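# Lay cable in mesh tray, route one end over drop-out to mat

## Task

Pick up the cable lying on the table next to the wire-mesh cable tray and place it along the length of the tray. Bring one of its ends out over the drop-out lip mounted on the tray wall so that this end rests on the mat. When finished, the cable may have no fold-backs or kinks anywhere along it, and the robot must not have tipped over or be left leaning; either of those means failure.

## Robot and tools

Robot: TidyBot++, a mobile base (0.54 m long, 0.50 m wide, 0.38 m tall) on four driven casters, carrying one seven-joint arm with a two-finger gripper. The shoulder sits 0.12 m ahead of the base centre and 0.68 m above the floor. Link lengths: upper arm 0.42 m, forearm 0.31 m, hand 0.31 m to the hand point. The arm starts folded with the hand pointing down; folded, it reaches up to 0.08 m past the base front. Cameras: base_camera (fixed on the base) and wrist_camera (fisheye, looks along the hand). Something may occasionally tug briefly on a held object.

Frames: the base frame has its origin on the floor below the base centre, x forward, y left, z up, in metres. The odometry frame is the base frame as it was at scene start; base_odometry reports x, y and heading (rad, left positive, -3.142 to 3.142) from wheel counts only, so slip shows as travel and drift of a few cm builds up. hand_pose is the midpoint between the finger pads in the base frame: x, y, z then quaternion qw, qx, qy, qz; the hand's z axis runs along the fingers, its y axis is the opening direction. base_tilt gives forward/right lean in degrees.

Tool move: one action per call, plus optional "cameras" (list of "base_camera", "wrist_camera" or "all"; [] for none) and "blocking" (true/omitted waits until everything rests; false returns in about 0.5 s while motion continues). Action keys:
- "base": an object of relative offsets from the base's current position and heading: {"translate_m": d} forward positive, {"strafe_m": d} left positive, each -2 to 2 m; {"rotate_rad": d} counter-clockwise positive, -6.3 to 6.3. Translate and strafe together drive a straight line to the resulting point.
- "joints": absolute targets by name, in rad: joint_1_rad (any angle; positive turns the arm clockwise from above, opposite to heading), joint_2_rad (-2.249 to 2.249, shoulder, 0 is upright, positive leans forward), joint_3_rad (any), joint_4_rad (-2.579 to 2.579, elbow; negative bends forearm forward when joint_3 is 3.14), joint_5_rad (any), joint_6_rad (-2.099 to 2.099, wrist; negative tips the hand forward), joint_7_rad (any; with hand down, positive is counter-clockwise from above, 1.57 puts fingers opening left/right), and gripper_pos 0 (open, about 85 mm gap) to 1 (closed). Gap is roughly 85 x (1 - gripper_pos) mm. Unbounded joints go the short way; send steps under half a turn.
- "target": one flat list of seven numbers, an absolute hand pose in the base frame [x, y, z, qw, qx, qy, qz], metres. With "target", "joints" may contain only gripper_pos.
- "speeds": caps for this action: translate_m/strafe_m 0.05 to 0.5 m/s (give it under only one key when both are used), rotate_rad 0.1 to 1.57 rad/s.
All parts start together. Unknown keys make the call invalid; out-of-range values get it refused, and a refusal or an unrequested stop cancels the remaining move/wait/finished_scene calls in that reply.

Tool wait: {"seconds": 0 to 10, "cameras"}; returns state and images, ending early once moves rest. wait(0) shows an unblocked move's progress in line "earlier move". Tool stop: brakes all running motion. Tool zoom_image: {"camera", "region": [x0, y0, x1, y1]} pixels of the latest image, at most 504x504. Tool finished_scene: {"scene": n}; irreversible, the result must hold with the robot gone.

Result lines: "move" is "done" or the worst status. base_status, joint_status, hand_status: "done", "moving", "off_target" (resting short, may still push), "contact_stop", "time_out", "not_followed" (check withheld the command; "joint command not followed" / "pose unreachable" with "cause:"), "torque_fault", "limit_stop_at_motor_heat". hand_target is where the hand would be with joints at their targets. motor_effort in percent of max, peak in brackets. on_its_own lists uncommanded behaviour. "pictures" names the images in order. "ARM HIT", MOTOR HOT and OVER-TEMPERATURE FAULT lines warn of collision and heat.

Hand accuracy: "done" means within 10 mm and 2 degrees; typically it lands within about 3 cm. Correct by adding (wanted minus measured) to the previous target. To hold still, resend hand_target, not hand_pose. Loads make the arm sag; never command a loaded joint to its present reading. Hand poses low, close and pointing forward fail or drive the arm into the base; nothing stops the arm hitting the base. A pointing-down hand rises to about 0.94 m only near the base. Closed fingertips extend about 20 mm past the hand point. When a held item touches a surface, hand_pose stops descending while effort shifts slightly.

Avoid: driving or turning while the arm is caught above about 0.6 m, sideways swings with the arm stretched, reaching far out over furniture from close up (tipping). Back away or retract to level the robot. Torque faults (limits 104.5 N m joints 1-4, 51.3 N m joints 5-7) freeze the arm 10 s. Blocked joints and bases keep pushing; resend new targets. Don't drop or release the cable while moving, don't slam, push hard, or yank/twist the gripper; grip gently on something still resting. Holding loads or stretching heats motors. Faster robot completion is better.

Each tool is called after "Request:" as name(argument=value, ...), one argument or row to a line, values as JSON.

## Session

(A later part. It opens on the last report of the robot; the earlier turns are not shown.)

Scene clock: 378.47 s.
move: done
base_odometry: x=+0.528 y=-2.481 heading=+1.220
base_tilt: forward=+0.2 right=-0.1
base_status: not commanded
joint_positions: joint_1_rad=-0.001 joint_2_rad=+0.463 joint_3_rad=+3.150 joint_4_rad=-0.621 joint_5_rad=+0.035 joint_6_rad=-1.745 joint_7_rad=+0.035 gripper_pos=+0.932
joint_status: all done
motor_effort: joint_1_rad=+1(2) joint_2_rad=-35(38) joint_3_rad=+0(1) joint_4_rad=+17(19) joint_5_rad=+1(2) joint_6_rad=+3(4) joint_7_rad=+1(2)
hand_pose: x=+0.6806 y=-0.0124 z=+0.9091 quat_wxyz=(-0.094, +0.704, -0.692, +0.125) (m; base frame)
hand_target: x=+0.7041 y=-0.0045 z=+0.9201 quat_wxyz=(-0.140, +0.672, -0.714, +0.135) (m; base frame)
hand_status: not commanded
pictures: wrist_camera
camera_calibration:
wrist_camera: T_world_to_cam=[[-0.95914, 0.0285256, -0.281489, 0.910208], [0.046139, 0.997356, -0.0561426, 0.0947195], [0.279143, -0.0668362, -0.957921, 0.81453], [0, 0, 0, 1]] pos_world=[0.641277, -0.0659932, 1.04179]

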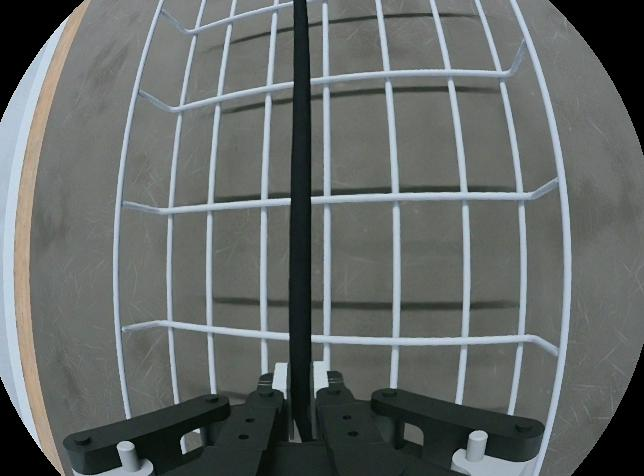

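Request:
move(
  joints={"joint_2_rad": 0.37, "joint_4_rad": -1.07, "joint_6_rad": -1.25},
  cameras=["wrist_camera"],
)

Scene clock: 384.17 s.
move: done
base_odometry: x=+0.528 y=-2.481 heading=+1.220
base_tilt: forward=+0.1 right=-0.1
base_status: not commanded
joint_positions: joint_1_rad=-0.001 joint_2_rad=+0.383 joint_3_rad=+3.150 joint_4_rad=-1.049 joint_5_rad=+0.035 joint_6_rad=-1.314 joint_7_rad=+0.035 gripper_pos=+0.932
joint_status: all done
motor_effort: joint_1_rad=+1(2) joint_2_rad=-34(36) joint_3_rad=+0(0) joint_4_rad=+19(20) joint_5_rad=+0(2) joint_6_rad=+4(4) joint_7_rad=+2(2)
hand_pose: x=+0.7074 y=-0.0130 z=+0.8280 quat_wxyz=(-0.122, +0.704, -0.682, +0.155) (m; base frame)
hand_target: x=+0.7187 y=-0.0047 z=+0.8350 quat_wxyz=(-0.161, +0.668, -0.710, +0.155) (m; base frame)
hand_status: not commanded
pictures: wrist_camera
camera_calibration:
wrist_camera: T_world_to_cam=[[-0.933304, 0.0135501, -0.358832, 0.958711], [0.0365166, 0.997689, -0.0573035, 0.0972797], [0.357226, -0.0665849, -0.931641, 0.652315], [0, 0, 0, 1]] pos_world=[0.658192, -0.0666112, 0.957314]

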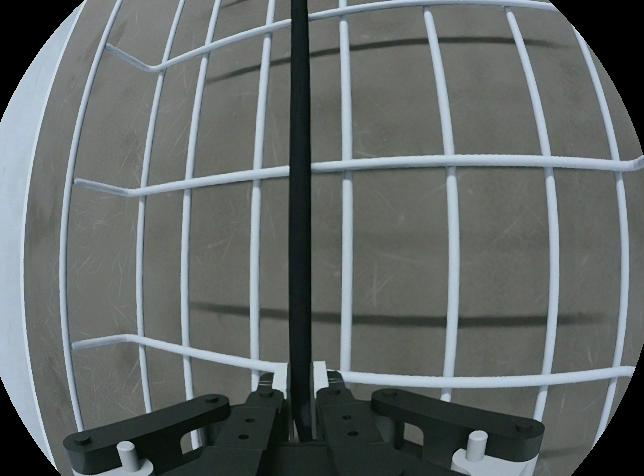

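Request:
move(
  joints={"joint_2_rad": 0.37, "joint_4_rad": -1.14, "joint_6_rad": -1.15},
  cameras=["wrist_camera"],
)

Scene clock: 388.73 s.
move: done
base_odometry: x=+0.528 y=-2.481 heading=+1.220
base_tilt: forward=+0.2 right=-0.1
base_status: not commanded
joint_positions: joint_1_rad=-0.001 joint_2_rad=+0.364 joint_3_rad=+3.150 joint_4_rad=-1.111 joint_5_rad=+0.035 joint_6_rad=-1.213 joint_7_rad=+0.035 gripper_pos=+0.932
joint_status: all done
motor_effort: joint_1_rad=+1(2) joint_2_rad=-30(34) joint_3_rad=+0(1) joint_4_rad=+18(20) joint_5_rad=+1(2) joint_6_rad=+4(4) joint_7_rad=+1(2)
hand_pose: x=+0.7182 y=-0.0128 z=+0.8252 quat_wxyz=(-0.142, +0.700, -0.677, +0.175) (m; base frame)
hand_target: x=+0.7291 y=-0.0048 z=+0.8173 quat_wxyz=(-0.172, +0.666, -0.707, +0.165) (m; base frame)
hand_status: not commanded
pictures: wrist_camera
camera_calibration:
wrist_camera: T_world_to_cam=[[-0.910685, 0.0098912, -0.412984, 0.99611], [0.0361601, 0.997785, -0.0558403, 0.0955748], [0.411517, -0.0657864, -0.909025, 0.588238], [0, 0, 0, 1]] pos_world=[0.661616, -0.0665177, 0.951438]

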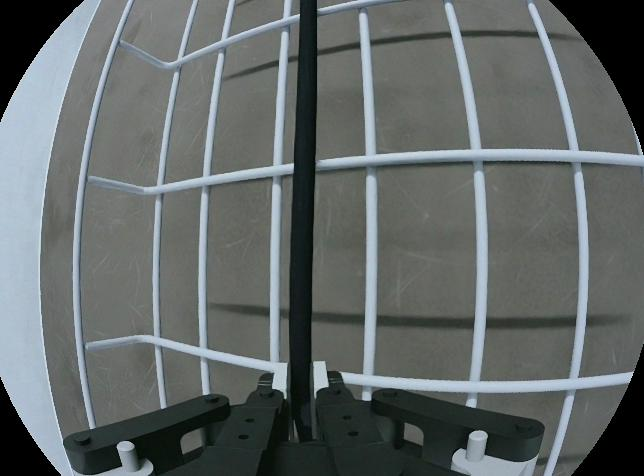

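Request:
move(
  joints={"gripper_pos": 0.75},
  cameras=["wrist_camera"],
)

Scene clock: 393.80 s.
move: done
base_odometry: x=+0.528 y=-2.481 heading=+1.220
base_tilt: forward=+0.2 right=-0.2
base_status: not commanded
joint_positions: joint_1_rad=-0.001 joint_2_rad=+0.364 joint_3_rad=+3.150 joint_4_rad=-1.112 joint_5_rad=+0.035 joint_6_rad=-1.193 joint_7_rad=+0.035 gripper_pos=+0.750
joint_status: all done
motor_effort: joint_1_rad=+0(1) joint_2_rad=-31(32) joint_3_rad=+0(1) joint_4_rad=+17(18) joint_5_rad=+1(2) joint_6_rad=+2(4) joint_7_rad=+0(2)
hand_pose: x=+0.7235 y=-0.0127 z=+0.8279 quat_wxyz=(-0.148, +0.699, -0.676, +0.182) (m; base frame)
hand_target: x=+0.7291 y=-0.0048 z=+0.8173 quat_wxyz=(-0.172, +0.666, -0.707, +0.165) (m; base frame)
hand_status: not commanded
pictures: wrist_camera
camera_calibration:
wrist_camera: T_world_to_cam=[[-0.902453, 0.00954043, -0.430684, 1.01073], [0.0368099, 0.997806, -0.0550282, 0.0943138], [0.429214, -0.0655137, -0.900824, 0.5689], [0, 0, 0, 1]] pos_world=[0.664484, -0.0664789, 0.952973]

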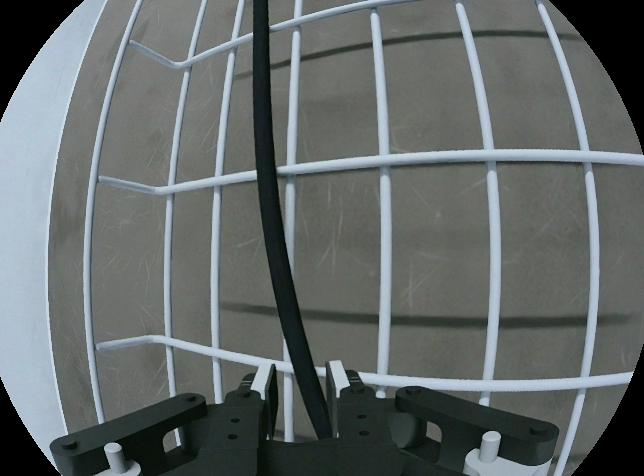

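Request:
move(
  joints={"joint_2_rad": 0.47, "joint_4_rad": -0.62, "joint_6_rad": -1.65, "gripper_pos": 0.6},
  cameras=["wrist_camera"],
)

Request:
move(
  base={"strafe_m": 0.5},
  joints={"joint_2_rad": 0.02, "joint_4_rad": -1.12, "joint_6_rad": -1.95, "joint_5_rad": -0.03, "gripper_pos": 0.3},
  cameras=["wrist_camera"],
)

Scene clock: 409.97 s.
move: done
base_odometry: x=+0.528 y=-2.481 heading=+1.220
base_tilt: forward=+0.2 right=-0.1
base_status: not commanded
joint_positions: joint_1_rad=+0.000 joint_2_rad=+0.451 joint_3_rad=+3.150 joint_4_rad=-0.635 joint_5_rad=+0.035 joint_6_rad=-1.598 joint_7_rad=+0.035 gripper_pos=+0.600
joint_status: all done
motor_effort: joint_1_rad=+0(1) joint_2_rad=-35(37) joint_3_rad=-1(1) joint_4_rad=+17(20) joint_5_rad=+0(1) joint_6_rad=+3(5) joint_7_rad=+1(2)
hand_pose: x=+0.7180 y=-0.0131 z=+0.9274 quat_wxyz=(-0.143, +0.695, -0.682, +0.176) (m; base frame)
hand_target: x=+0.7099 y=-0.0046 z=+0.9158 quat_wxyz=(-0.144, +0.672, -0.713, +0.138) (m; base frame)
hand_status: not commanded
pictures: wrist_camera
camera_calibration:
wrist_camera: T_world_to_cam=[[-0.909038, 0.0235453, -0.416048, 1.03996], [0.0497202, 0.997399, -0.0521898, 0.088474], [0.413737, -0.0681284, -0.907844, 0.678474], [0, 0, 0, 1]] pos_world=[0.660258, -0.0665068, 1.05324]

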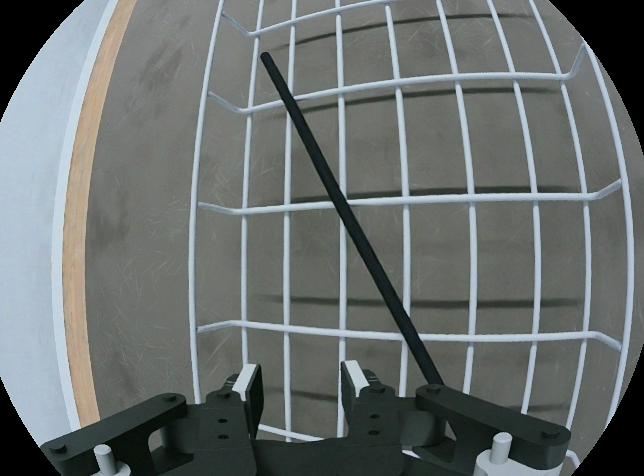

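Scene clock: 412.30 s.
move: done
base_odometry: x=+0.058 y=-2.310 heading=+1.220
base_tilt: forward=+0.1 right=-0.2
base_status: done
joint_positions: joint_1_rad=+0.008 joint_2_rad=+0.024 joint_3_rad=+3.145 joint_4_rad=-1.097 joint_5_rad=+0.008 joint_6_rad=-1.897 joint_7_rad=+0.035 gripper_pos=+0.300
joint_status: all done
motor_effort: joint_1_rad=+1(3) joint_2_rad=-18(38) joint_3_rad=+0(2) joint_4_rad=+16(19) joint_5_rad=+0(2) joint_6_rad=+1(4) joint_7_rad=+1(2)
hand_pose: x=+0.4505 y=-0.0046 z=+0.9301 quat_wxyz=(-0.040, +0.713, -0.698, +0.047) (m; base frame)
hand_target: x=+0.4291 y=+0.0069 z=+0.9230 quat_wxyz=(-0.028, +0.690, -0.724, +0.008) (m; base frame)
hand_status: not commanded
pictures: wrist_camera
camera_calibration:
wrist_camera: T_world_to_cam=[[-0.99501, 0.0300974, -0.0951315, 0.538005], [0.0332841, 0.998931, -0.03209, 0.0821511], [0.0940639, -0.0350962, -0.994947, 1.01734], [0, 0, 0, 1]] pos_world=[0.436891, -0.0625512, 1.06601]

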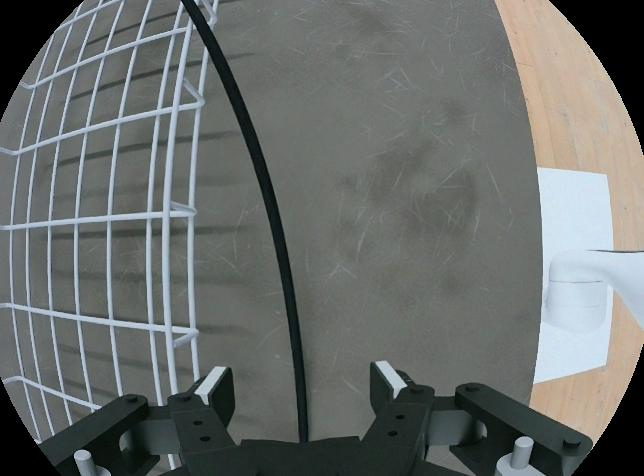

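Request:
move(
  joints={"joint_2_rad": 0.14, "joint_4_rad": -1.56, "joint_6_rad": -1.40, "gripper_pos": 0.4},
  cameras=["wrist_camera"],
)

Scene clock: 423.30 s.
move: done
base_odometry: x=+0.058 y=-2.310 heading=+1.220
base_tilt: forward=+0.1 right=-0.1
base_status: not commanded
joint_positions: joint_1_rad=+0.008 joint_2_rad=+0.123 joint_3_rad=+3.145 joint_4_rad=-1.542 joint_5_rad=+0.008 joint_6_rad=-1.472 joint_7_rad=+0.034 gripper_pos=+0.400
joint_status: all done
motor_effort: joint_1_rad=+1(1) joint_2_rad=-21(27) joint_3_rad=-1(1) joint_4_rad=+17(19) joint_5_rad=+0(1) joint_6_rad=+2(6) joint_7_rad=+0(2)
hand_pose: x=+0.4849 y=-0.0051 z=+0.7584 quat_wxyz=(+0.002, +0.716, -0.699, +0.004) (m; base frame)
hand_target: x=+0.5025 y=+0.0067 z=+0.7471 quat_wxyz=(-0.025, +0.684, -0.729, +0.004) (m; base frame)
hand_status: not commanded
pictures: wrist_camera
camera_calibration:
wrist_camera: T_world_to_cam=[[-0.999333, 0.0275297, 0.0239757, 0.467649], [0.0266762, 0.999024, -0.0352173, 0.0815516], [-0.0249218, -0.0345543, -0.999092, 0.904109], [0, 0, 0, 1]] pos_world=[0.487694, -0.0631054, 0.894948]

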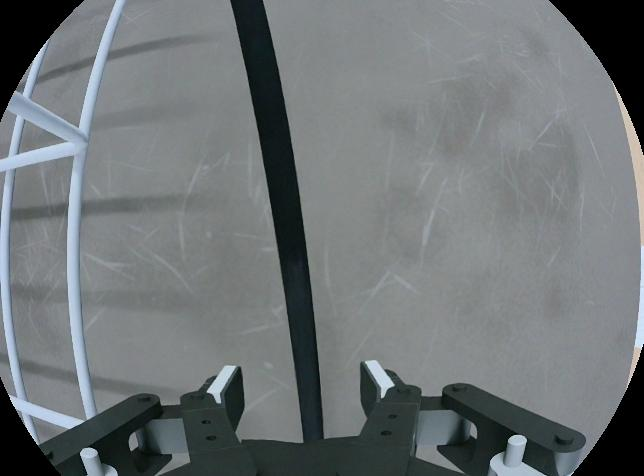

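Request:
move(
  joints={"joint_2_rad": 0.145, "joint_4_rad": -1.615, "joint_6_rad": -1.35, "gripper_pos": 0.6},
  cameras=["wrist_camera"],
)

Scene clock: 427.50 s.
move: done
base_odometry: x=+0.058 y=-2.310 heading=+1.220
base_tilt: forward=+0.2 right=-0.1
base_status: not commanded
joint_positions: joint_1_rad=+0.008 joint_2_rad=+0.127 joint_3_rad=+3.145 joint_4_rad=-1.596 joint_5_rad=+0.008 joint_6_rad=-1.407 joint_7_rad=+0.034 gripper_pos=+0.600
joint_status: all done
motor_effort: joint_1_rad=+0(1) joint_2_rad=-19(23) joint_3_rad=-1(1) joint_4_rad=+15(18) joint_5_rad=+1(1) joint_6_rad=+2(3) joint_7_rad=+1(2)
hand_pose: x=+0.4868 y=-0.0051 z=+0.7402 quat_wxyz=(-0.001, +0.716, -0.698, +0.007) (m; base frame)
hand_target: x=+0.4985 y=+0.0067 z=+0.7280 quat_wxyz=(-0.022, +0.683, -0.730, +0.000) (m; base frame)
hand_status: not commanded
pictures: wrist_camera
camera_calibration:
wrist_camera: T_world_to_cam=[[-0.999505, 0.0270238, 0.0160986, 0.475962], [0.0264466, 0.999036, -0.0350481, 0.0808526], [-0.0170302, -0.034605, -0.999256, 0.882258], [0, 0, 0, 1]] pos_world=[0.488613, -0.0631064, 0.876773]

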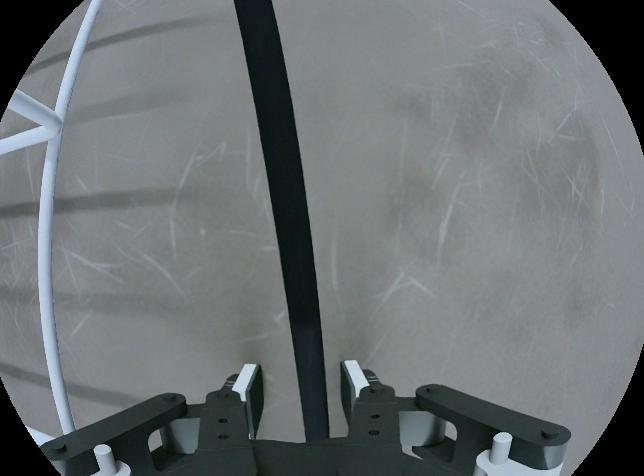

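Request:
move(
  joints={"gripper_pos": 0.95},
  cameras=[],
)

Request:
move(
  joints={"joint_2_rad": 0.08, "joint_4_rad": -1.12, "joint_6_rad": -1.92},
  cameras=["wrist_camera"],
)

Request:
move(
  joints={"joint_2_rad": 0.47, "joint_4_rad": -0.60, "joint_6_rad": -1.68},
  cameras=["wrist_camera"],
)

Scene clock: 435.97 s.
move: off_target
base_odometry: x=+0.058 y=-2.310 heading=+1.220
base_tilt: forward=+0.2 right=-0.1
base_status: not commanded
joint_positions: joint_1_rad=+0.008 joint_2_rad=+0.124 joint_3_rad=+3.145 joint_4_rad=-1.596 joint_5_rad=+0.008 joint_6_rad=-1.407 joint_7_rad=+0.034 gripper_pos=+0.914
joint_status: gripper_pos off_target (ended at +0.914, target +0.950)
motor_effort: joint_1_rad=+0(1) joint_2_rad=-16(17) joint_3_rad=-1(1) joint_4_rad=+12(13) joint_5_rad=+0(1) joint_6_rad=+1(3) joint_7_rad=+0(2)
hand_pose: x=+0.4866 y=-0.0051 z=+0.7414 quat_wxyz=(-0.002, +0.716, -0.698, +0.008) (m; base frame)
hand_target: x=+0.4985 y=+0.0067 z=+0.7280 quat_wxyz=(-0.022, +0.683, -0.730, +0.000) (m; base frame)
hand_status: not commanded
pictures: none
No camera images: "cameras" was empty.

Scene clock: 438.00 s.
move: done
base_odometry: x=+0.058 y=-2.310 heading=+1.220
base_tilt: forward=+0.2 right=-0.1
base_status: not commanded
joint_positions: joint_1_rad=+0.008 joint_2_rad=+0.093 joint_3_rad=+3.145 joint_4_rad=-1.137 joint_5_rad=+0.007 joint_6_rad=-1.864 joint_7_rad=+0.034 gripper_pos=+0.916
joint_status: all done
motor_effort: joint_1_rad=+0(1) joint_2_rad=-22(26) joint_3_rad=+0(1) joint_4_rad=+16(22) joint_5_rad=+0(2) joint_6_rad=+0(3) joint_7_rad=+1(2)
hand_pose: x=+0.4690 y=-0.0045 z=+0.8949 quat_wxyz=(-0.014, +0.714, -0.699, +0.020) (m; base frame)
hand_target: x=+0.4524 y=+0.0068 z=+0.9040 quat_wxyz=(-0.018, +0.689, -0.724, -0.003) (m; base frame)
hand_status: not commanded
pictures: wrist_camera
camera_calibration:
wrist_camera: T_world_to_cam=[[-0.999343, 0.0303527, -0.0198206, 0.48775], [0.0309989, 0.998969, -0.033156, 0.0823543], [0.0187938, -0.0337487, -0.999254, 1.01971], [0, 0, 0, 1]] pos_world=[0.465712, -0.0626602, 1.03134]

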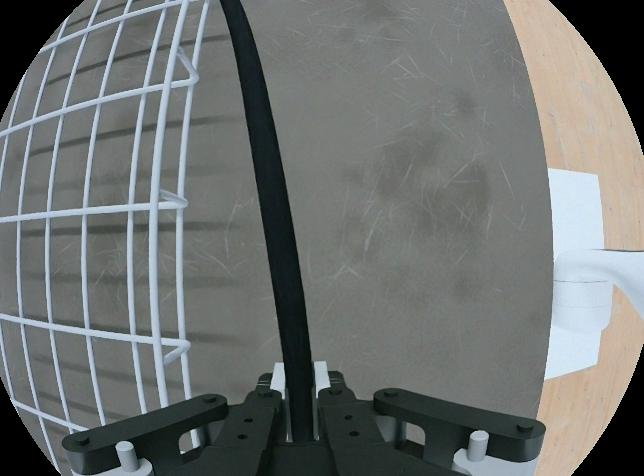

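Scene clock: 439.73 s.
move: done
base_odometry: x=+0.058 y=-2.310 heading=+1.220
base_tilt: forward=+0.2 right=-0.1
base_status: not commanded
joint_positions: joint_1_rad=+0.008 joint_2_rad=+0.460 joint_3_rad=+3.145 joint_4_rad=-0.621 joint_5_rad=+0.006 joint_6_rad=-1.745 joint_7_rad=+0.034 gripper_pos=+0.916
joint_status: all done
motor_effort: joint_1_rad=+0(1) joint_2_rad=-35(37) joint_3_rad=+0(1) joint_4_rad=+17(18) joint_5_rad=+1(2) joint_6_rad=+3(4) joint_7_rad=+0(2)
hand_pose: x=+0.6798 y=-0.0061 z=+0.9106 quat_wxyz=(-0.106, +0.706, -0.691, +0.116) (m; base frame)
hand_target: x=+0.7041 y=+0.0048 z=+0.9203 quat_wxyz=(-0.150, +0.676, -0.711, +0.124) (m; base frame)
hand_status: not commanded
pictures: wrist_camera
camera_calibration:
wrist_camera: T_world_to_cam=[[-0.958611, 0.0280903, -0.283331, 0.910975], [0.0373303, 0.998931, -0.027265, 0.0682146], [0.282262, -0.0367133, -0.958635, 0.815335], [0, 0, 0, 1]] pos_world=[0.640586, -0.0637975, 1.04158]

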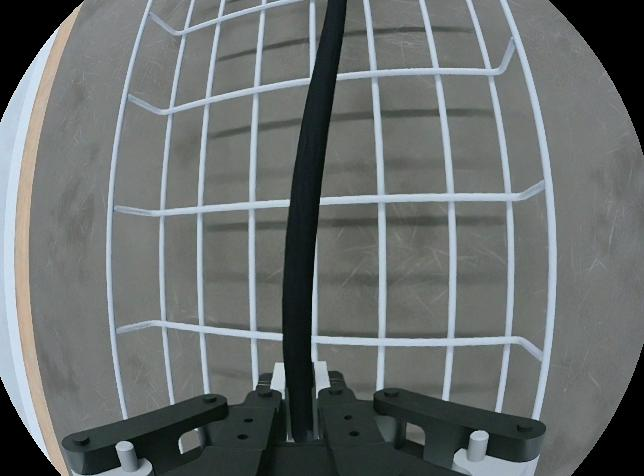

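Request:
move(
  joints={"joint_2_rad": 0.36, "joint_4_rad": -1.10, "joint_6_rad": -1.22},
  cameras=["wrist_camera"],
)

Scene clock: 444.90 s.
move: done
base_odometry: x=+0.058 y=-2.310 heading=+1.220
base_tilt: forward=+0.2 right=-0.1
base_status: not commanded
joint_positions: joint_1_rad=+0.008 joint_2_rad=+0.369 joint_3_rad=+3.145 joint_4_rad=-1.078 joint_5_rad=+0.005 joint_6_rad=-1.284 joint_7_rad=+0.034 gripper_pos=+0.916
joint_status: all done
motor_effort: joint_1_rad=+1(2) joint_2_rad=-34(36) joint_3_rad=+0(1) joint_4_rad=+19(20) joint_5_rad=+0(2) joint_6_rad=+4(5) joint_7_rad=+1(2)
hand_pose: x=+0.7070 y=-0.0065 z=+0.8273 quat_wxyz=(-0.138, +0.701, -0.684, +0.149) (m; base frame)
hand_target: x=+0.7184 y=+0.0041 z=+0.8318 quat_wxyz=(-0.175, +0.666, -0.710, +0.148) (m; base frame)
hand_status: not commanded
pictures: wrist_camera
camera_calibration:
wrist_camera: T_world_to_cam=[[-0.927498, 0.0253219, -0.372969, 0.965668], [0.0373706, 0.998986, -0.0251093, 0.0635723], [0.371955, -0.0372269, -0.927504, 0.638566], [0, 0, 0, 1]] pos_world=[0.655762, -0.0641885, 0.954033]

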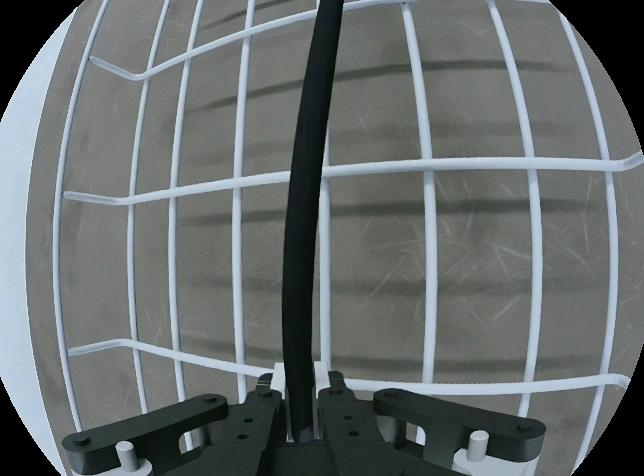

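Request:
move(
  joints={"joint_2_rad": 0.355, "joint_4_rad": -1.135, "joint_6_rad": -1.18},
  cameras=[],
)

Request:
move(
  joints={"gripper_pos": 0.7},
  cameras=["wrist_camera"],
)

Request:
move(
  joints={"joint_2_rad": 0.47, "joint_4_rad": -0.62, "joint_6_rad": -1.65, "gripper_pos": 0.55},
  cameras=["wrist_camera"],
)

Scene clock: 450.57 s.
move: done
base_odometry: x=+0.058 y=-2.310 heading=+1.220
base_tilt: forward=+0.2 right=-0.1
base_status: not commanded
joint_positions: joint_1_rad=+0.008 joint_2_rad=+0.358 joint_3_rad=+3.145 joint_4_rad=-1.112 joint_5_rad=+0.005 joint_6_rad=-1.239 joint_7_rad=+0.034 gripper_pos=+0.916
joint_status: all done
motor_effort: joint_1_rad=+1(1) joint_2_rad=-32(34) joint_3_rad=+0(0) joint_4_rad=+18(20) joint_5_rad=+1(2) joint_6_rad=+4(4) joint_7_rad=+1(2)
hand_pose: x=+0.7097 y=-0.0066 z=+0.8252 quat_wxyz=(-0.146, +0.699, -0.682, +0.158) (m; base frame)
hand_target: x=+0.7201 y=+0.0040 z=+0.8245 quat_wxyz=(-0.179, +0.665, -0.709, +0.151) (m; base frame)
hand_status: not commanded
pictures: none
No camera images: "cameras" was empty.

Scene clock: 451.23 s.
move: done
base_odometry: x=+0.058 y=-2.310 heading=+1.220
base_tilt: forward=+0.2 right=-0.1
base_status: not commanded
joint_positions: joint_1_rad=+0.008 joint_2_rad=+0.356 joint_3_rad=+3.145 joint_4_rad=-1.112 joint_5_rad=+0.005 joint_6_rad=-1.222 joint_7_rad=+0.034 gripper_pos=+0.700
joint_status: all done
motor_effort: joint_1_rad=+0(1) joint_2_rad=-32(33) joint_3_rad=-1(1) joint_4_rad=+17(18) joint_5_rad=+0(1) joint_6_rad=+2(4) joint_7_rad=+0(2)
hand_pose: x=+0.7143 y=-0.0065 z=+0.8285 quat_wxyz=(-0.152, +0.697, -0.681, +0.164) (m; base frame)
hand_target: x=+0.7201 y=+0.0040 z=+0.8245 quat_wxyz=(-0.179, +0.665, -0.709, +0.151) (m; base frame)
hand_status: not commanded
pictures: wrist_camera
camera_calibration:
wrist_camera: T_world_to_cam=[[-0.911093, 0.0248605, -0.411451, 0.993001], [0.0380083, 0.998994, -0.0238027, 0.0618], [0.410445, -0.037325, -0.911121, 0.595871], [0, 0, 0, 1]] pos_world=[0.657795, -0.0641834, 0.952953]

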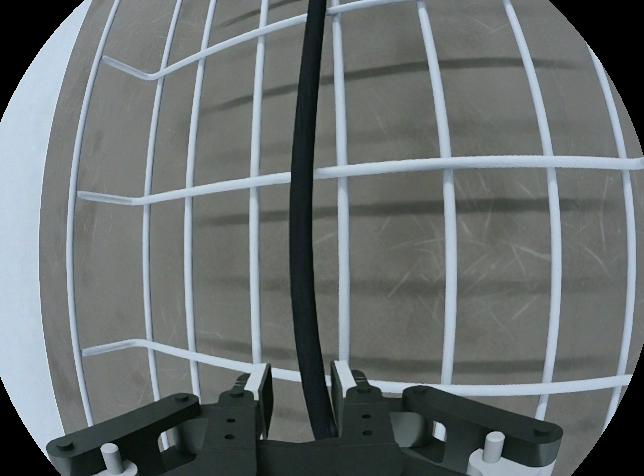

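Scene clock: 452.97 s.
move: done
base_odometry: x=+0.058 y=-2.310 heading=+1.220
base_tilt: forward=+0.2 right=-0.1
base_status: not commanded
joint_positions: joint_1_rad=+0.008 joint_2_rad=+0.451 joint_3_rad=+3.145 joint_4_rad=-0.637 joint_5_rad=+0.005 joint_6_rad=-1.597 joint_7_rad=+0.034 gripper_pos=+0.550
joint_status: all done
motor_effort: joint_1_rad=+0(1) joint_2_rad=-35(37) joint_3_rad=-1(1) joint_4_rad=+17(21) joint_5_rad=+0(1) joint_6_rad=+3(5) joint_7_rad=+1(2)
hand_pose: x=+0.7183 y=-0.0064 z=+0.9271 quat_wxyz=(-0.154, +0.696, -0.681, +0.166) (m; base frame)
hand_target: x=+0.7100 y=+0.0047 z=+0.9159 quat_wxyz=(-0.154, +0.675, -0.710, +0.128) (m; base frame)
hand_status: not commanded
pictures: wrist_camera
camera_calibration:
wrist_camera: T_world_to_cam=[[-0.908881, 0.0265326, -0.41621, 1.04003], [0.0398739, 0.998931, -0.023393, 0.062146], [0.415144, -0.0378574, -0.908968, 0.678732], [0, 0, 0, 1]] pos_world=[0.661017, -0.0639794, 1.05127]

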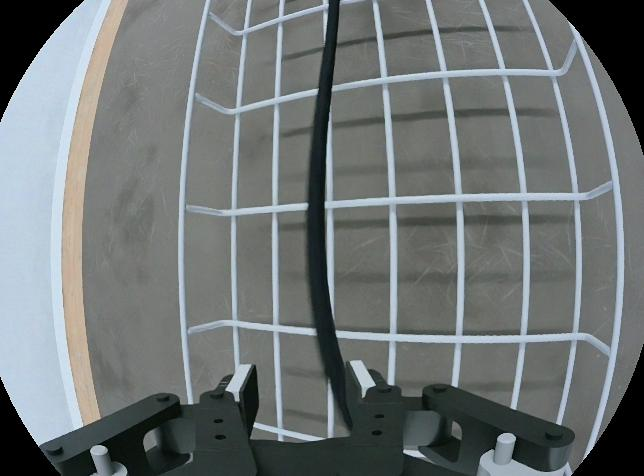

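Request:
move(
  base={"strafe_m": 0.53},
  joints={"joint_2_rad": 0.02, "joint_4_rad": -1.12, "joint_6_rad": -1.95, "gripper_pos": 0.3},
  cameras=["wrist_camera"],
)

Scene clock: 460.13 s.
move: done
base_odometry: x=-0.439 y=-2.127 heading=+1.219
base_tilt: forward=+0.2 right=-0.1
base_status: done
joint_positions: joint_1_rad=+0.008 joint_2_rad=+0.024 joint_3_rad=+3.143 joint_4_rad=-1.097 joint_5_rad=+0.002 joint_6_rad=-1.897 joint_7_rad=+0.034 gripper_pos=+0.300
joint_status: all done
motor_effort: joint_1_rad=+0(3) joint_2_rad=-18(37) joint_3_rad=-1(2) joint_4_rad=+15(19) joint_5_rad=+0(2) joint_6_rad=+1(4) joint_7_rad=+0(2)
hand_pose: x=+0.4504 y=-0.0023 z=+0.9301 quat_wxyz=(-0.042, +0.714, -0.697, +0.045) (m; base frame)
hand_target: x=+0.4291 y=+0.0069 z=+0.9230 quat_wxyz=(-0.028, +0.690, -0.724, +0.008) (m; base frame)
hand_status: not commanded
pictures: wrist_camera
camera_calibration:
wrist_camera: T_world_to_cam=[[-0.995114, 0.0267651, -0.0950361, 0.53785], [0.0294388, 0.999206, -0.0268432, 0.0766518], [0.0942422, -0.0295098, -0.995112, 1.01752], [0, 0, 0, 1]] pos_world=[0.437072, -0.0609597, 1.06572]

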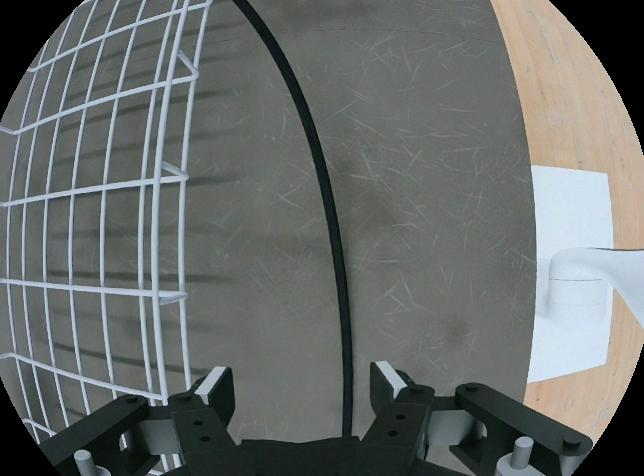

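Request:
move(
  joints={"joint_2_rad": 0.029, "joint_4_rad": -1.68, "joint_6_rad": -1.38, "gripper_pos": 0.5},
  cameras=[],
)

Request:
move(
  joints={"joint_2_rad": 0.029, "joint_4_rad": -1.72, "joint_6_rad": -1.35, "gripper_pos": 0.6},
  cameras=["wrist_camera"],
)

Scene clock: 470.00 s.
move: done
base_odometry: x=-0.439 y=-2.127 heading=+1.219
base_tilt: forward=+0.2 right=-0.1
base_status: not commanded
joint_positions: joint_1_rad=+0.008 joint_2_rad=+0.024 joint_3_rad=+3.143 joint_4_rad=-1.659 joint_5_rad=+0.002 joint_6_rad=-1.435 joint_7_rad=+0.034 gripper_pos=+0.500
joint_status: all done
motor_effort: joint_1_rad=+0(1) joint_2_rad=-19(21) joint_3_rad=+0(1) joint_4_rad=+17(18) joint_5_rad=+0(1) joint_6_rad=+0(1) joint_7_rad=+1(2)
hand_pose: x=+0.4488 y=-0.0023 z=+0.7561 quat_wxyz=(-0.007, +0.716, -0.698, +0.009) (m; base frame)
hand_target: x=+0.4590 y=+0.0071 z=+0.7484 quat_wxyz=(-0.029, +0.683, -0.729, +0.008) (m; base frame)
hand_status: not commanded
pictures: none
No camera images: "cameras" was empty.

Scene clock: 470.70 s.
move: done
base_odometry: x=-0.439 y=-2.127 heading=+1.219
base_tilt: forward=+0.2 right=-0.1
base_status: not commanded
joint_positions: joint_1_rad=+0.008 joint_2_rad=+0.024 joint_3_rad=+3.143 joint_4_rad=-1.703 joint_5_rad=+0.002 joint_6_rad=-1.402 joint_7_rad=+0.034 gripper_pos=+0.600
joint_status: all done
motor_effort: joint_1_rad=+0(1) joint_2_rad=-19(19) joint_3_rad=-1(1) joint_4_rad=+16(18) joint_5_rad=+0(1) joint_6_rad=+0(1) joint_7_rad=+1(1)
hand_pose: x=+0.4434 y=-0.0022 z=+0.7422 quat_wxyz=(-0.003, +0.716, -0.698, +0.005) (m; base frame)
hand_target: x=+0.4540 y=+0.0071 z=+0.7358 quat_wxyz=(-0.026, +0.683, -0.730, +0.004) (m; base frame)
hand_status: not commanded
pictures: wrist_camera
camera_calibration:
wrist_camera: T_world_to_cam=[[-0.999544, 0.0258096, 0.0156798, 0.432807], [0.0253469, 0.999257, -0.0290246, 0.0752127], [-0.0164173, -0.0286139, -0.999456, 0.883478], [0, 0, 0, 1]] pos_world=[0.445208, -0.0610477, 0.878394]

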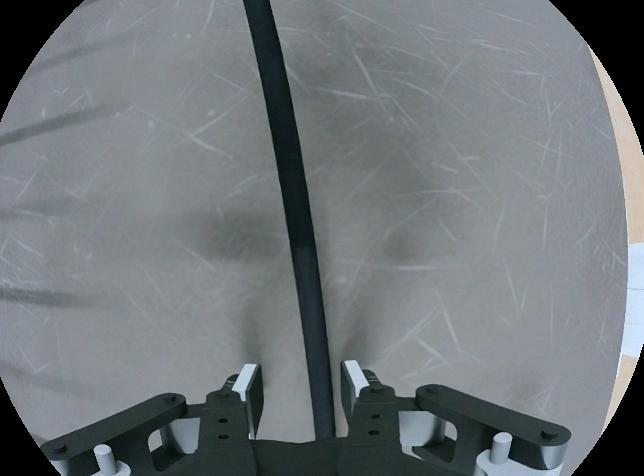

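Request:
move(
  joints={"gripper_pos": 0.95},
  cameras=[],
)

Request:
move(
  joints={"joint_2_rad": 0.04, "joint_4_rad": -1.12, "joint_6_rad": -1.95},
  cameras=["wrist_camera"],
)

Request:
move(
  joints={"joint_2_rad": 0.47, "joint_4_rad": -0.60, "joint_6_rad": -1.68},
  cameras=["wrist_camera"],
)

Request:
move(
  joints={"joint_2_rad": 0.36, "joint_4_rad": -1.11, "joint_6_rad": -1.20},
  cameras=["wrist_camera"],
)

Scene clock: 478.37 s.
move: done
base_odometry: x=-0.439 y=-2.127 heading=+1.219
base_tilt: forward=+0.2 right=-0.1
base_status: not commanded
joint_positions: joint_1_rad=+0.008 joint_2_rad=+0.024 joint_3_rad=+3.143 joint_4_rad=-1.703 joint_5_rad=+0.002 joint_6_rad=-1.402 joint_7_rad=+0.034 gripper_pos=+0.931
joint_status: all done
motor_effort: joint_1_rad=+0(1) joint_2_rad=-19(19) joint_3_rad=-1(1) joint_4_rad=+17(17) joint_5_rad=+0(1) joint_6_rad=+0(1) joint_7_rad=+0(1)
hand_pose: x=+0.4435 y=-0.0022 z=+0.7422 quat_wxyz=(-0.004, +0.716, -0.698, +0.005) (m; base frame)
hand_target: x=+0.4540 y=+0.0071 z=+0.7358 quat_wxyz=(-0.026, +0.683, -0.730, +0.004) (m; base frame)
hand_status: not commanded
pictures: none
No camera images: "cameras" was empty.

Scene clock: 480.20 s.
move: done
base_odometry: x=-0.439 y=-2.127 heading=+1.219
base_tilt: forward=+0.2 right=-0.1
base_status: not commanded
joint_positions: joint_1_rad=+0.008 joint_2_rad=+0.025 joint_3_rad=+3.143 joint_4_rad=-1.138 joint_5_rad=+0.002 joint_6_rad=-1.892 joint_7_rad=+0.034 gripper_pos=+0.931
joint_status: all done
motor_effort: joint_1_rad=+0(1) joint_2_rad=-19(21) joint_3_rad=-1(1) joint_4_rad=+16(19) joint_5_rad=+1(2) joint_6_rad=+1(1) joint_7_rad=+1(2)
hand_pose: x=+0.4452 y=-0.0021 z=+0.9170 quat_wxyz=(-0.029, +0.715, -0.698, +0.032) (m; base frame)
hand_target: x=+0.4339 y=+0.0069 z=+0.9168 quat_wxyz=(-0.021, +0.690, -0.724, +0.001) (m; base frame)
hand_status: not commanded
pictures: wrist_camera
camera_calibration:
wrist_camera: T_world_to_cam=[[-0.997932, 0.0266773, -0.0584737, 0.499095], [0.0283115, 0.999226, -0.0272987, 0.0772359], [0.0577002, -0.0288977, -0.997916, 1.02375], [0, 0, 0, 1]] pos_world=[0.436806, -0.0609066, 1.05291]

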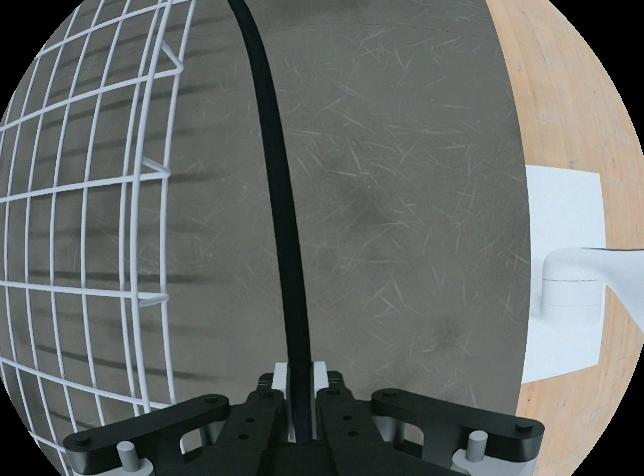

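Scene clock: 481.93 s.
move: done
base_odometry: x=-0.439 y=-2.127 heading=+1.219
base_tilt: forward=+0.2 right=-0.1
base_status: not commanded
joint_positions: joint_1_rad=+0.008 joint_2_rad=+0.462 joint_3_rad=+3.143 joint_4_rad=-0.620 joint_5_rad=+0.002 joint_6_rad=-1.743 joint_7_rad=+0.034 gripper_pos=+0.931
joint_status: all done
motor_effort: joint_1_rad=+1(1) joint_2_rad=-35(37) joint_3_rad=+0(1) joint_4_rad=+16(18) joint_5_rad=+1(2) joint_6_rad=+3(3) joint_7_rad=+1(2)
hand_pose: x=+0.6810 y=-0.0041 z=+0.9105 quat_wxyz=(-0.109, +0.707, -0.690, +0.115) (m; base frame)
hand_target: x=+0.7041 y=+0.0048 z=+0.9203 quat_wxyz=(-0.150, +0.676, -0.711, +0.124) (m; base frame)
hand_status: not commanded
pictures: wrist_camera
camera_calibration:
wrist_camera: T_world_to_cam=[[-0.958021, 0.0258371, -0.285531, 0.913709], [0.0336981, 0.999175, -0.0226512, 0.0644742], [0.284711, -0.0313222, -0.958102, 0.812824], [0, 0, 0, 1]] pos_world=[0.64176, -0.0625692, 1.04112]

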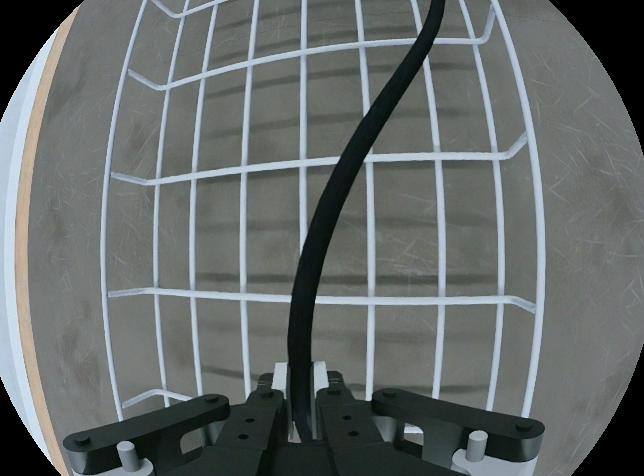

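Scene clock: 483.97 s.
move: done
base_odometry: x=-0.439 y=-2.127 heading=+1.219
base_tilt: forward=+0.3 right=-0.1
base_status: not commanded
joint_positions: joint_1_rad=+0.008 joint_2_rad=+0.373 joint_3_rad=+3.143 joint_4_rad=-1.089 joint_5_rad=+0.002 joint_6_rad=-1.263 joint_7_rad=+0.034 gripper_pos=+0.931
joint_status: all done
motor_effort: joint_1_rad=+1(2) joint_2_rad=-34(36) joint_3_rad=+0(1) joint_4_rad=+18(20) joint_5_rad=+1(2) joint_6_rad=+3(4) joint_7_rad=+0(2)
hand_pose: x=+0.7109 y=-0.0044 z=+0.8230 quat_wxyz=(-0.142, +0.701, -0.683, +0.150) (m; base frame)
hand_target: x=+0.7215 y=+0.0040 z=+0.8301 quat_wxyz=(-0.179, +0.665, -0.709, +0.151) (m; base frame)
hand_status: not commanded
pictures: wrist_camera
camera_calibration:
wrist_camera: T_world_to_cam=[[-0.925126, 0.024764, -0.378851, 0.970733], [0.0350567, 0.999179, -0.0202935, 0.0588968], [0.378038, -0.0320553, -0.925235, 0.627005], [0, 0, 0, 1]] pos_world=[0.658954, -0.0627889, 0.949086]

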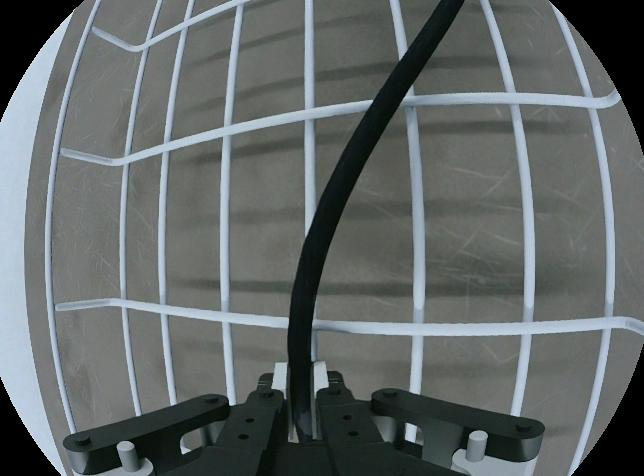

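Request:
move(
  joints={"gripper_pos": 0.7},
  cameras=["wrist_camera"],
)

Request:
move(
  joints={"joint_2_rad": 0.47, "joint_4_rad": -0.62, "joint_6_rad": -1.65, "gripper_pos": 0.55},
  cameras=["wrist_camera"],
)

Scene clock: 490.97 s.
move: done
base_odometry: x=-0.439 y=-2.127 heading=+1.219
base_tilt: forward=+0.1 right=-0.1
base_status: not commanded
joint_positions: joint_1_rad=+0.008 joint_2_rad=+0.373 joint_3_rad=+3.143 joint_4_rad=-1.089 joint_5_rad=+0.002 joint_6_rad=-1.256 joint_7_rad=+0.034 gripper_pos=+0.700
joint_status: all done
motor_effort: joint_1_rad=+0(1) joint_2_rad=-34(35) joint_3_rad=-1(1) joint_4_rad=+19(20) joint_5_rad=+0(2) joint_6_rad=+3(4) joint_7_rad=+0(2)
hand_pose: x=+0.7129 y=-0.0044 z=+0.8239 quat_wxyz=(-0.145, +0.700, -0.682, +0.153) (m; base frame)
hand_target: x=+0.7215 y=+0.0040 z=+0.8301 quat_wxyz=(-0.179, +0.665, -0.709, +0.151) (m; base frame)
hand_status: not commanded
pictures: wrist_camera
camera_calibration:
wrist_camera: T_world_to_cam=[[-0.922428, 0.024726, -0.385377, 0.976374], [0.0351851, 0.999178, -0.0201103, 0.0586192], [0.384563, -0.0321098, -0.92254, 0.620212], [0, 0, 0, 1]] pos_world=[0.660062, -0.062798, 0.949621]

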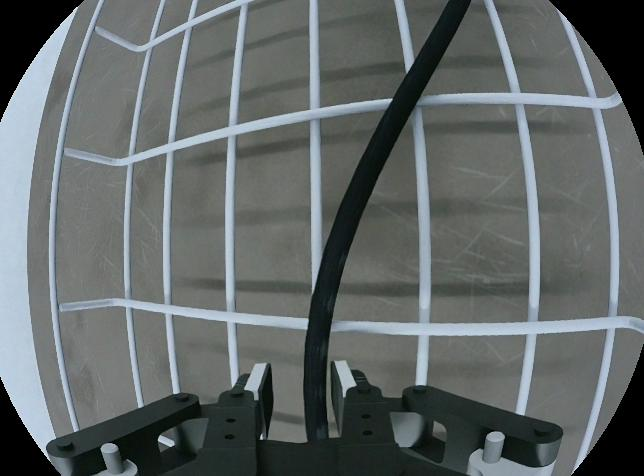

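Scene clock: 492.93 s.
move: done
base_odometry: x=-0.439 y=-2.127 heading=+1.219
base_tilt: forward=+0.2 right=-0.1
base_status: not commanded
joint_positions: joint_1_rad=+0.008 joint_2_rad=+0.451 joint_3_rad=+3.143 joint_4_rad=-0.635 joint_5_rad=+0.002 joint_6_rad=-1.598 joint_7_rad=+0.034 gripper_pos=+0.550
joint_status: all done
motor_effort: joint_1_rad=+0(1) joint_2_rad=-36(36) joint_3_rad=-1(1) joint_4_rad=+17(21) joint_5_rad=+0(1) joint_6_rad=+4(5) joint_7_rad=+0(2)
hand_pose: x=+0.7178 y=-0.0044 z=+0.9276 quat_wxyz=(-0.156, +0.697, -0.680, +0.164) (m; base frame)
hand_target: x=+0.7100 y=+0.0047 z=+0.9159 quat_wxyz=(-0.154, +0.675, -0.710, +0.128) (m; base frame)
hand_status: not commanded
pictures: wrist_camera
camera_calibration:
wrist_camera: T_world_to_cam=[[-0.909033, 0.025103, -0.415968, 1.03965], [0.0362898, 0.999161, -0.0190079, 0.0586788], [0.415142, -0.0323742, -0.90918, 0.679699], [0, 0, 0, 1]] pos_world=[0.660778, -0.0627232, 1.05155]

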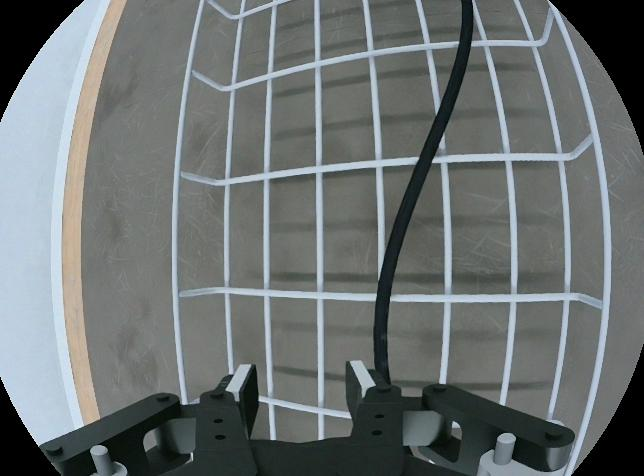

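Request:
move(
  base={"translate_m": -0.35, "strafe_m": 1.89},
  joints={"joint_2_rad": 0.02, "joint_4_rad": -1.12, "joint_6_rad": -1.75, "joint_7_rad": 1.571, "gripper_pos": 0.3},
  cameras=[],
)

Request:
move(
  base={"translate_m": 0.95, "rotate_rad": -1.571},
  cameras=["wrist_camera"],
)

Scene clock: 558.07 s.
move: done
base_odometry: x=-2.334 y=-1.805 heading=+1.219
base_tilt: forward=+0.1 right=-0.1
base_status: done
joint_positions: joint_1_rad=+0.012 joint_2_rad=+0.026 joint_3_rad=+3.142 joint_4_rad=-1.098 joint_5_rad=+0.001 joint_6_rad=-1.701 joint_7_rad=+1.485 gripper_pos=+0.300
joint_status: all done
motor_effort: joint_1_rad=+0(2) joint_2_rad=-19(38) joint_3_rad=-1(2) joint_4_rad=+17(19) joint_5_rad=+0(2) joint_6_rad=+2(4) joint_7_rad=+2(2)
hand_pose: x=+0.5103 y=-0.0039 z=+0.9426 quat_wxyz=(-0.005, +0.986, -0.049, +0.158) (m; base frame)
hand_target: x=+0.4906 y=+0.0068 z=+0.9324 quat_wxyz=(-0.014, +0.992, +0.000, +0.126) (m; base frame)
hand_status: not commanded
pictures: none
No camera images: "cameras" was empty.

Scene clock: 561.67 s.
move: done
base_odometry: x=-2.007 y=-0.913 heading=-0.353
base_tilt: forward=+0.2 right=-0.1
base_status: done
joint_positions: joint_1_rad=+0.007 joint_2_rad=+0.022 joint_3_rad=+3.140 joint_4_rad=-1.099 joint_5_rad=-0.001 joint_6_rad=-1.704 joint_7_rad=+1.486 gripper_pos=+0.300
joint_status: not commanded
motor_effort: joint_1_rad=+0(2) joint_2_rad=-20(22) joint_3_rad=+0(2) joint_4_rad=+17(18) joint_5_rad=+1(2) joint_6_rad=+2(3) joint_7_rad=+1(2)
hand_pose: x=+0.5082 y=-0.0008 z=+0.9435 quat_wxyz=(-0.007, +0.986, -0.045, +0.158) (m; base frame)
hand_target: x=+0.4906 y=+0.0068 z=+0.9324 quat_wxyz=(-0.014, +0.992, +0.000, +0.126) (m; base frame)
hand_status: not commanded
pictures: wrist_camera
camera_calibration:
wrist_camera: T_world_to_cam=[[-0.143868, -0.989456, -0.016698, 0.0891986], [-0.931738, 0.141122, -0.334587, 0.852026], [0.333416, -0.0325782, -0.942217, 0.853953], [0, 0, 0, 1]] pos_world=[0.521976, -0.00416138, 1.09118]

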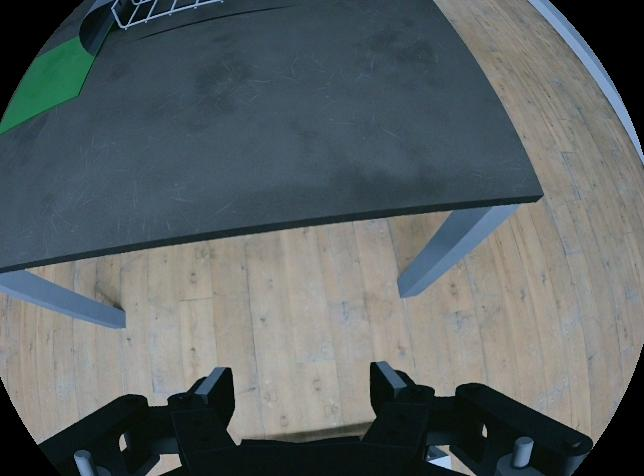

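Request:
move(
  base={"translate_m": 0.465},
  joints={"joint_6_rad": -1.5, "joint_7_rad": 1.65},
)

Scene clock: 569.90 s.
move: done
base_odometry: x=-1.571 y=-1.074 heading=-0.352
base_tilt: forward=+0.3 right=+0.0
base_status: done
joint_positions: joint_1_rad=+0.007 joint_2_rad=+0.026 joint_3_rad=+3.140 joint_4_rad=-1.104 joint_5_rad=-0.001 joint_6_rad=-1.521 joint_7_rad=+1.570 gripper_pos=+0.300
joint_status: all done
motor_effort: joint_1_rad=+0(1) joint_2_rad=-20(25) joint_3_rad=+0(1) joint_4_rad=+18(18) joint_5_rad=+0(2) joint_6_rad=+4(5) joint_7_rad=+1(2)
hand_pose: x=+0.5609 y=-0.0012 z=+0.9623 quat_wxyz=(+0.000, +0.970, -0.003, +0.243) (m; base frame)
hand_target: x=+0.5628 y=+0.0062 z=+0.9610 quat_wxyz=(-0.004, +0.968, +0.036, +0.249) (m; base frame)
hand_status: not commanded
pictures: base_camera, wrist_camera
camera_calibration:
wrist_camera: T_world_to_cam=[[-0.0650064, -0.997885, -0.00075709, 0.0371809], [-0.867021, 0.056857, -0.495017, 1.02545], [0.494013, -0.0315229, -0.868883, 0.69343], [0, 0, 0, 1]] pos_world=[0.548941, 0.000657094, 1.11015]

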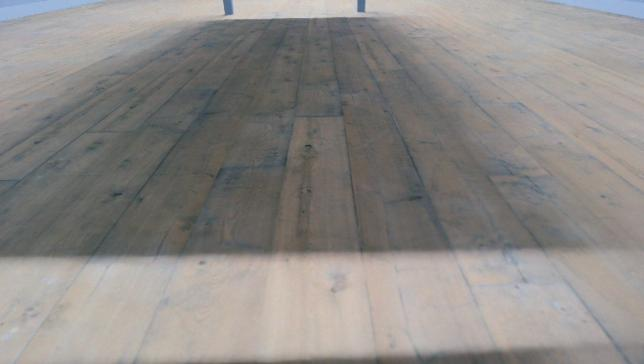

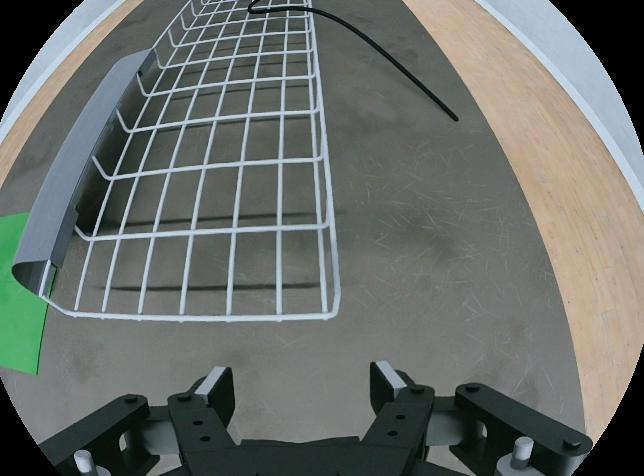

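Request:
zoom_image(
  camera="wrist_camera",
  region=[180, 0, 480, 140],
)

Scaled by 1.680.

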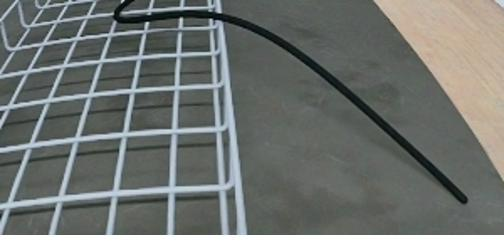

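Request:
move(
  base={"translate_m": -0.465},
  joints={"joint_6_rad": -1.7},
  cameras=[],
)

Request:
move(
  base={"strafe_m": -0.95, "rotate_rad": 1.571},
  cameras=[],
)

Request:
move(
  base={"translate_m": 0.35, "strafe_m": -1.5},
  joints={"joint_6_rad": -1.6},
  cameras=["wrist_camera"],
)

Scene clock: 605.13 s.
move: done
base_odometry: x=-2.007 y=-0.913 heading=-0.351
base_tilt: forward=+0.1 right=-0.1
base_status: done
joint_positions: joint_1_rad=+0.008 joint_2_rad=+0.013 joint_3_rad=+3.141 joint_4_rad=-1.107 joint_5_rad=-0.001 joint_6_rad=-1.683 joint_7_rad=+1.570 gripper_pos=+0.300
joint_status: all done
motor_effort: joint_1_rad=+0(3) joint_2_rad=-18(24) joint_3_rad=+0(3) joint_4_rad=+17(18) joint_5_rad=-1(2) joint_6_rad=+3(5) joint_7_rad=+1(2)
hand_pose: x=+0.5106 y=-0.0012 z=+0.9459 quat_wxyz=(+0.000, +0.986, -0.004, +0.168) (m; base frame)
hand_target: x=+0.5056 y=+0.0067 z=+0.9367 quat_wxyz=(-0.008, +0.988, +0.038, +0.151) (m; base frame)
hand_status: not commanded
pictures: none
No camera images: "cameras" was empty.

Scene clock: 608.70 s.
move: done
base_odometry: x=-2.334 y=-1.806 heading=+1.221
base_tilt: forward=+0.2 right=-0.1
base_status: done
joint_positions: joint_1_rad=+0.008 joint_2_rad=+0.012 joint_3_rad=+3.141 joint_4_rad=-1.107 joint_5_rad=-0.002 joint_6_rad=-1.683 joint_7_rad=+1.570 gripper_pos=+0.300
joint_status: not commanded
motor_effort: joint_1_rad=+0(2) joint_2_rad=-18(22) joint_3_rad=+0(2) joint_4_rad=+17(18) joint_5_rad=+0(1) joint_6_rad=+3(4) joint_7_rad=+1(2)
hand_pose: x=+0.5103 y=-0.0010 z=+0.9463 quat_wxyz=(+0.000, +0.986, -0.004, +0.169) (m; base frame)
hand_target: x=+0.5056 y=+0.0067 z=+0.9367 quat_wxyz=(-0.008, +0.988, +0.038, +0.151) (m; base frame)
hand_status: not commanded
pictures: none
No camera images: "cameras" was empty.

Scene clock: 613.13 s.
move: done
base_odometry: x=-0.805 y=-1.991 heading=+1.220
base_tilt: forward=+0.2 right=-0.1
base_status: done
joint_positions: joint_1_rad=+0.009 joint_2_rad=+0.012 joint_3_rad=+3.141 joint_4_rad=-1.107 joint_5_rad=-0.002 joint_6_rad=-1.611 joint_7_rad=+1.570 gripper_pos=+0.300
joint_status: all done
motor_effort: joint_1_rad=+0(3) joint_2_rad=-19(20) joint_3_rad=+0(2) joint_4_rad=+18(18) joint_5_rad=+0(2) joint_6_rad=+3(4) joint_7_rad=+1(1)
hand_pose: x=+0.5314 y=-0.0013 z=+0.9544 quat_wxyz=(+0.000, +0.979, -0.004, +0.204) (m; base frame)
hand_target: x=+0.5348 y=+0.0065 z=+0.9474 quat_wxyz=(-0.006, +0.979, +0.037, +0.200) (m; base frame)
hand_status: not commanded
pictures: wrist_camera
camera_calibration:
wrist_camera: T_world_to_cam=[[-0.065976, -0.997817, 0.00288312, 0.0321657], [-0.903672, 0.0585253, -0.424207, 0.947873], [0.423112, -0.0305929, -0.905561, 0.773829], [0, 0, 0, 1]] pos_world=[0.531272, 0.000294598, 1.10275]

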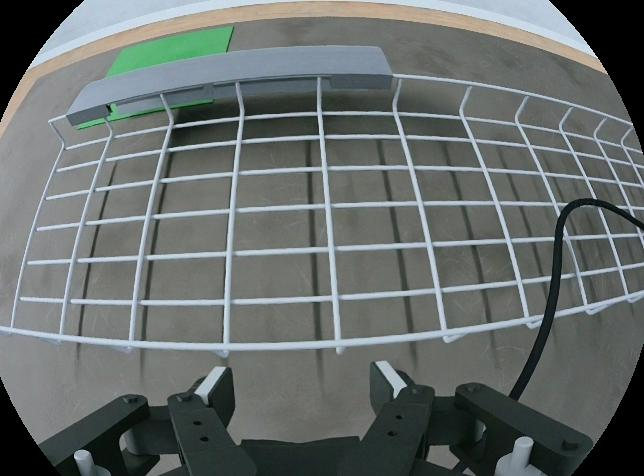

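Request:
move(
  joints={"joint_2_rad": 0.02, "joint_4_rad": -1.12, "joint_6_rad": -1.95, "joint_7_rad": 0.0},
  cameras=["wrist_camera"],
)

Scene clock: 621.37 s.
move: done
base_odometry: x=-0.805 y=-1.991 heading=+1.220
base_tilt: forward=+0.2 right=-0.1
base_status: not commanded
joint_positions: joint_1_rad=+0.009 joint_2_rad=+0.012 joint_3_rad=+3.141 joint_4_rad=-1.107 joint_5_rad=-0.002 joint_6_rad=-1.898 joint_7_rad=+0.086 gripper_pos=+0.300
joint_status: all done
motor_effort: joint_1_rad=+0(1) joint_2_rad=-17(20) joint_3_rad=-1(1) joint_4_rad=+16(18) joint_5_rad=-1(2) joint_6_rad=+1(4) joint_7_rad=+1(2)
hand_pose: x=+0.4456 y=-0.0007 z=+0.9308 quat_wxyz=(-0.043, +0.733, -0.678, +0.045) (m; base frame)
hand_target: x=+0.4291 y=+0.0069 z=+0.9230 quat_wxyz=(-0.028, +0.707, -0.706, +0.009) (m; base frame)
hand_status: not commanded
pictures: wrist_camera
camera_calibration:
wrist_camera: T_world_to_cam=[[-0.994975, -0.0270213, -0.0964056, 0.534242], [-0.0242867, 0.999272, -0.0294279, 0.101557], [0.0971306, -0.0269386, -0.994907, 1.01719], [0, 0, 0, 1]] pos_world=[0.435225, -0.0596457, 1.0665]

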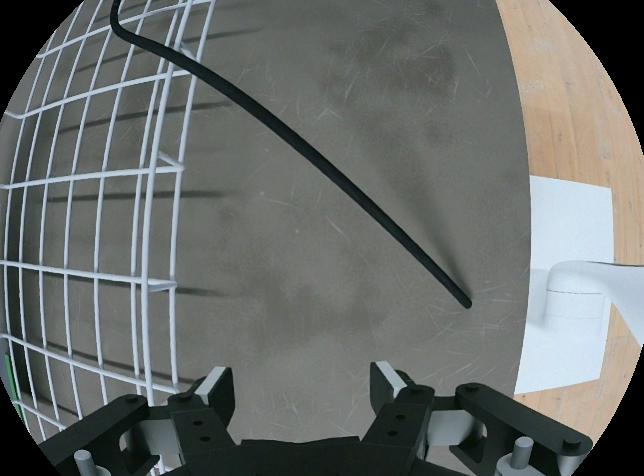

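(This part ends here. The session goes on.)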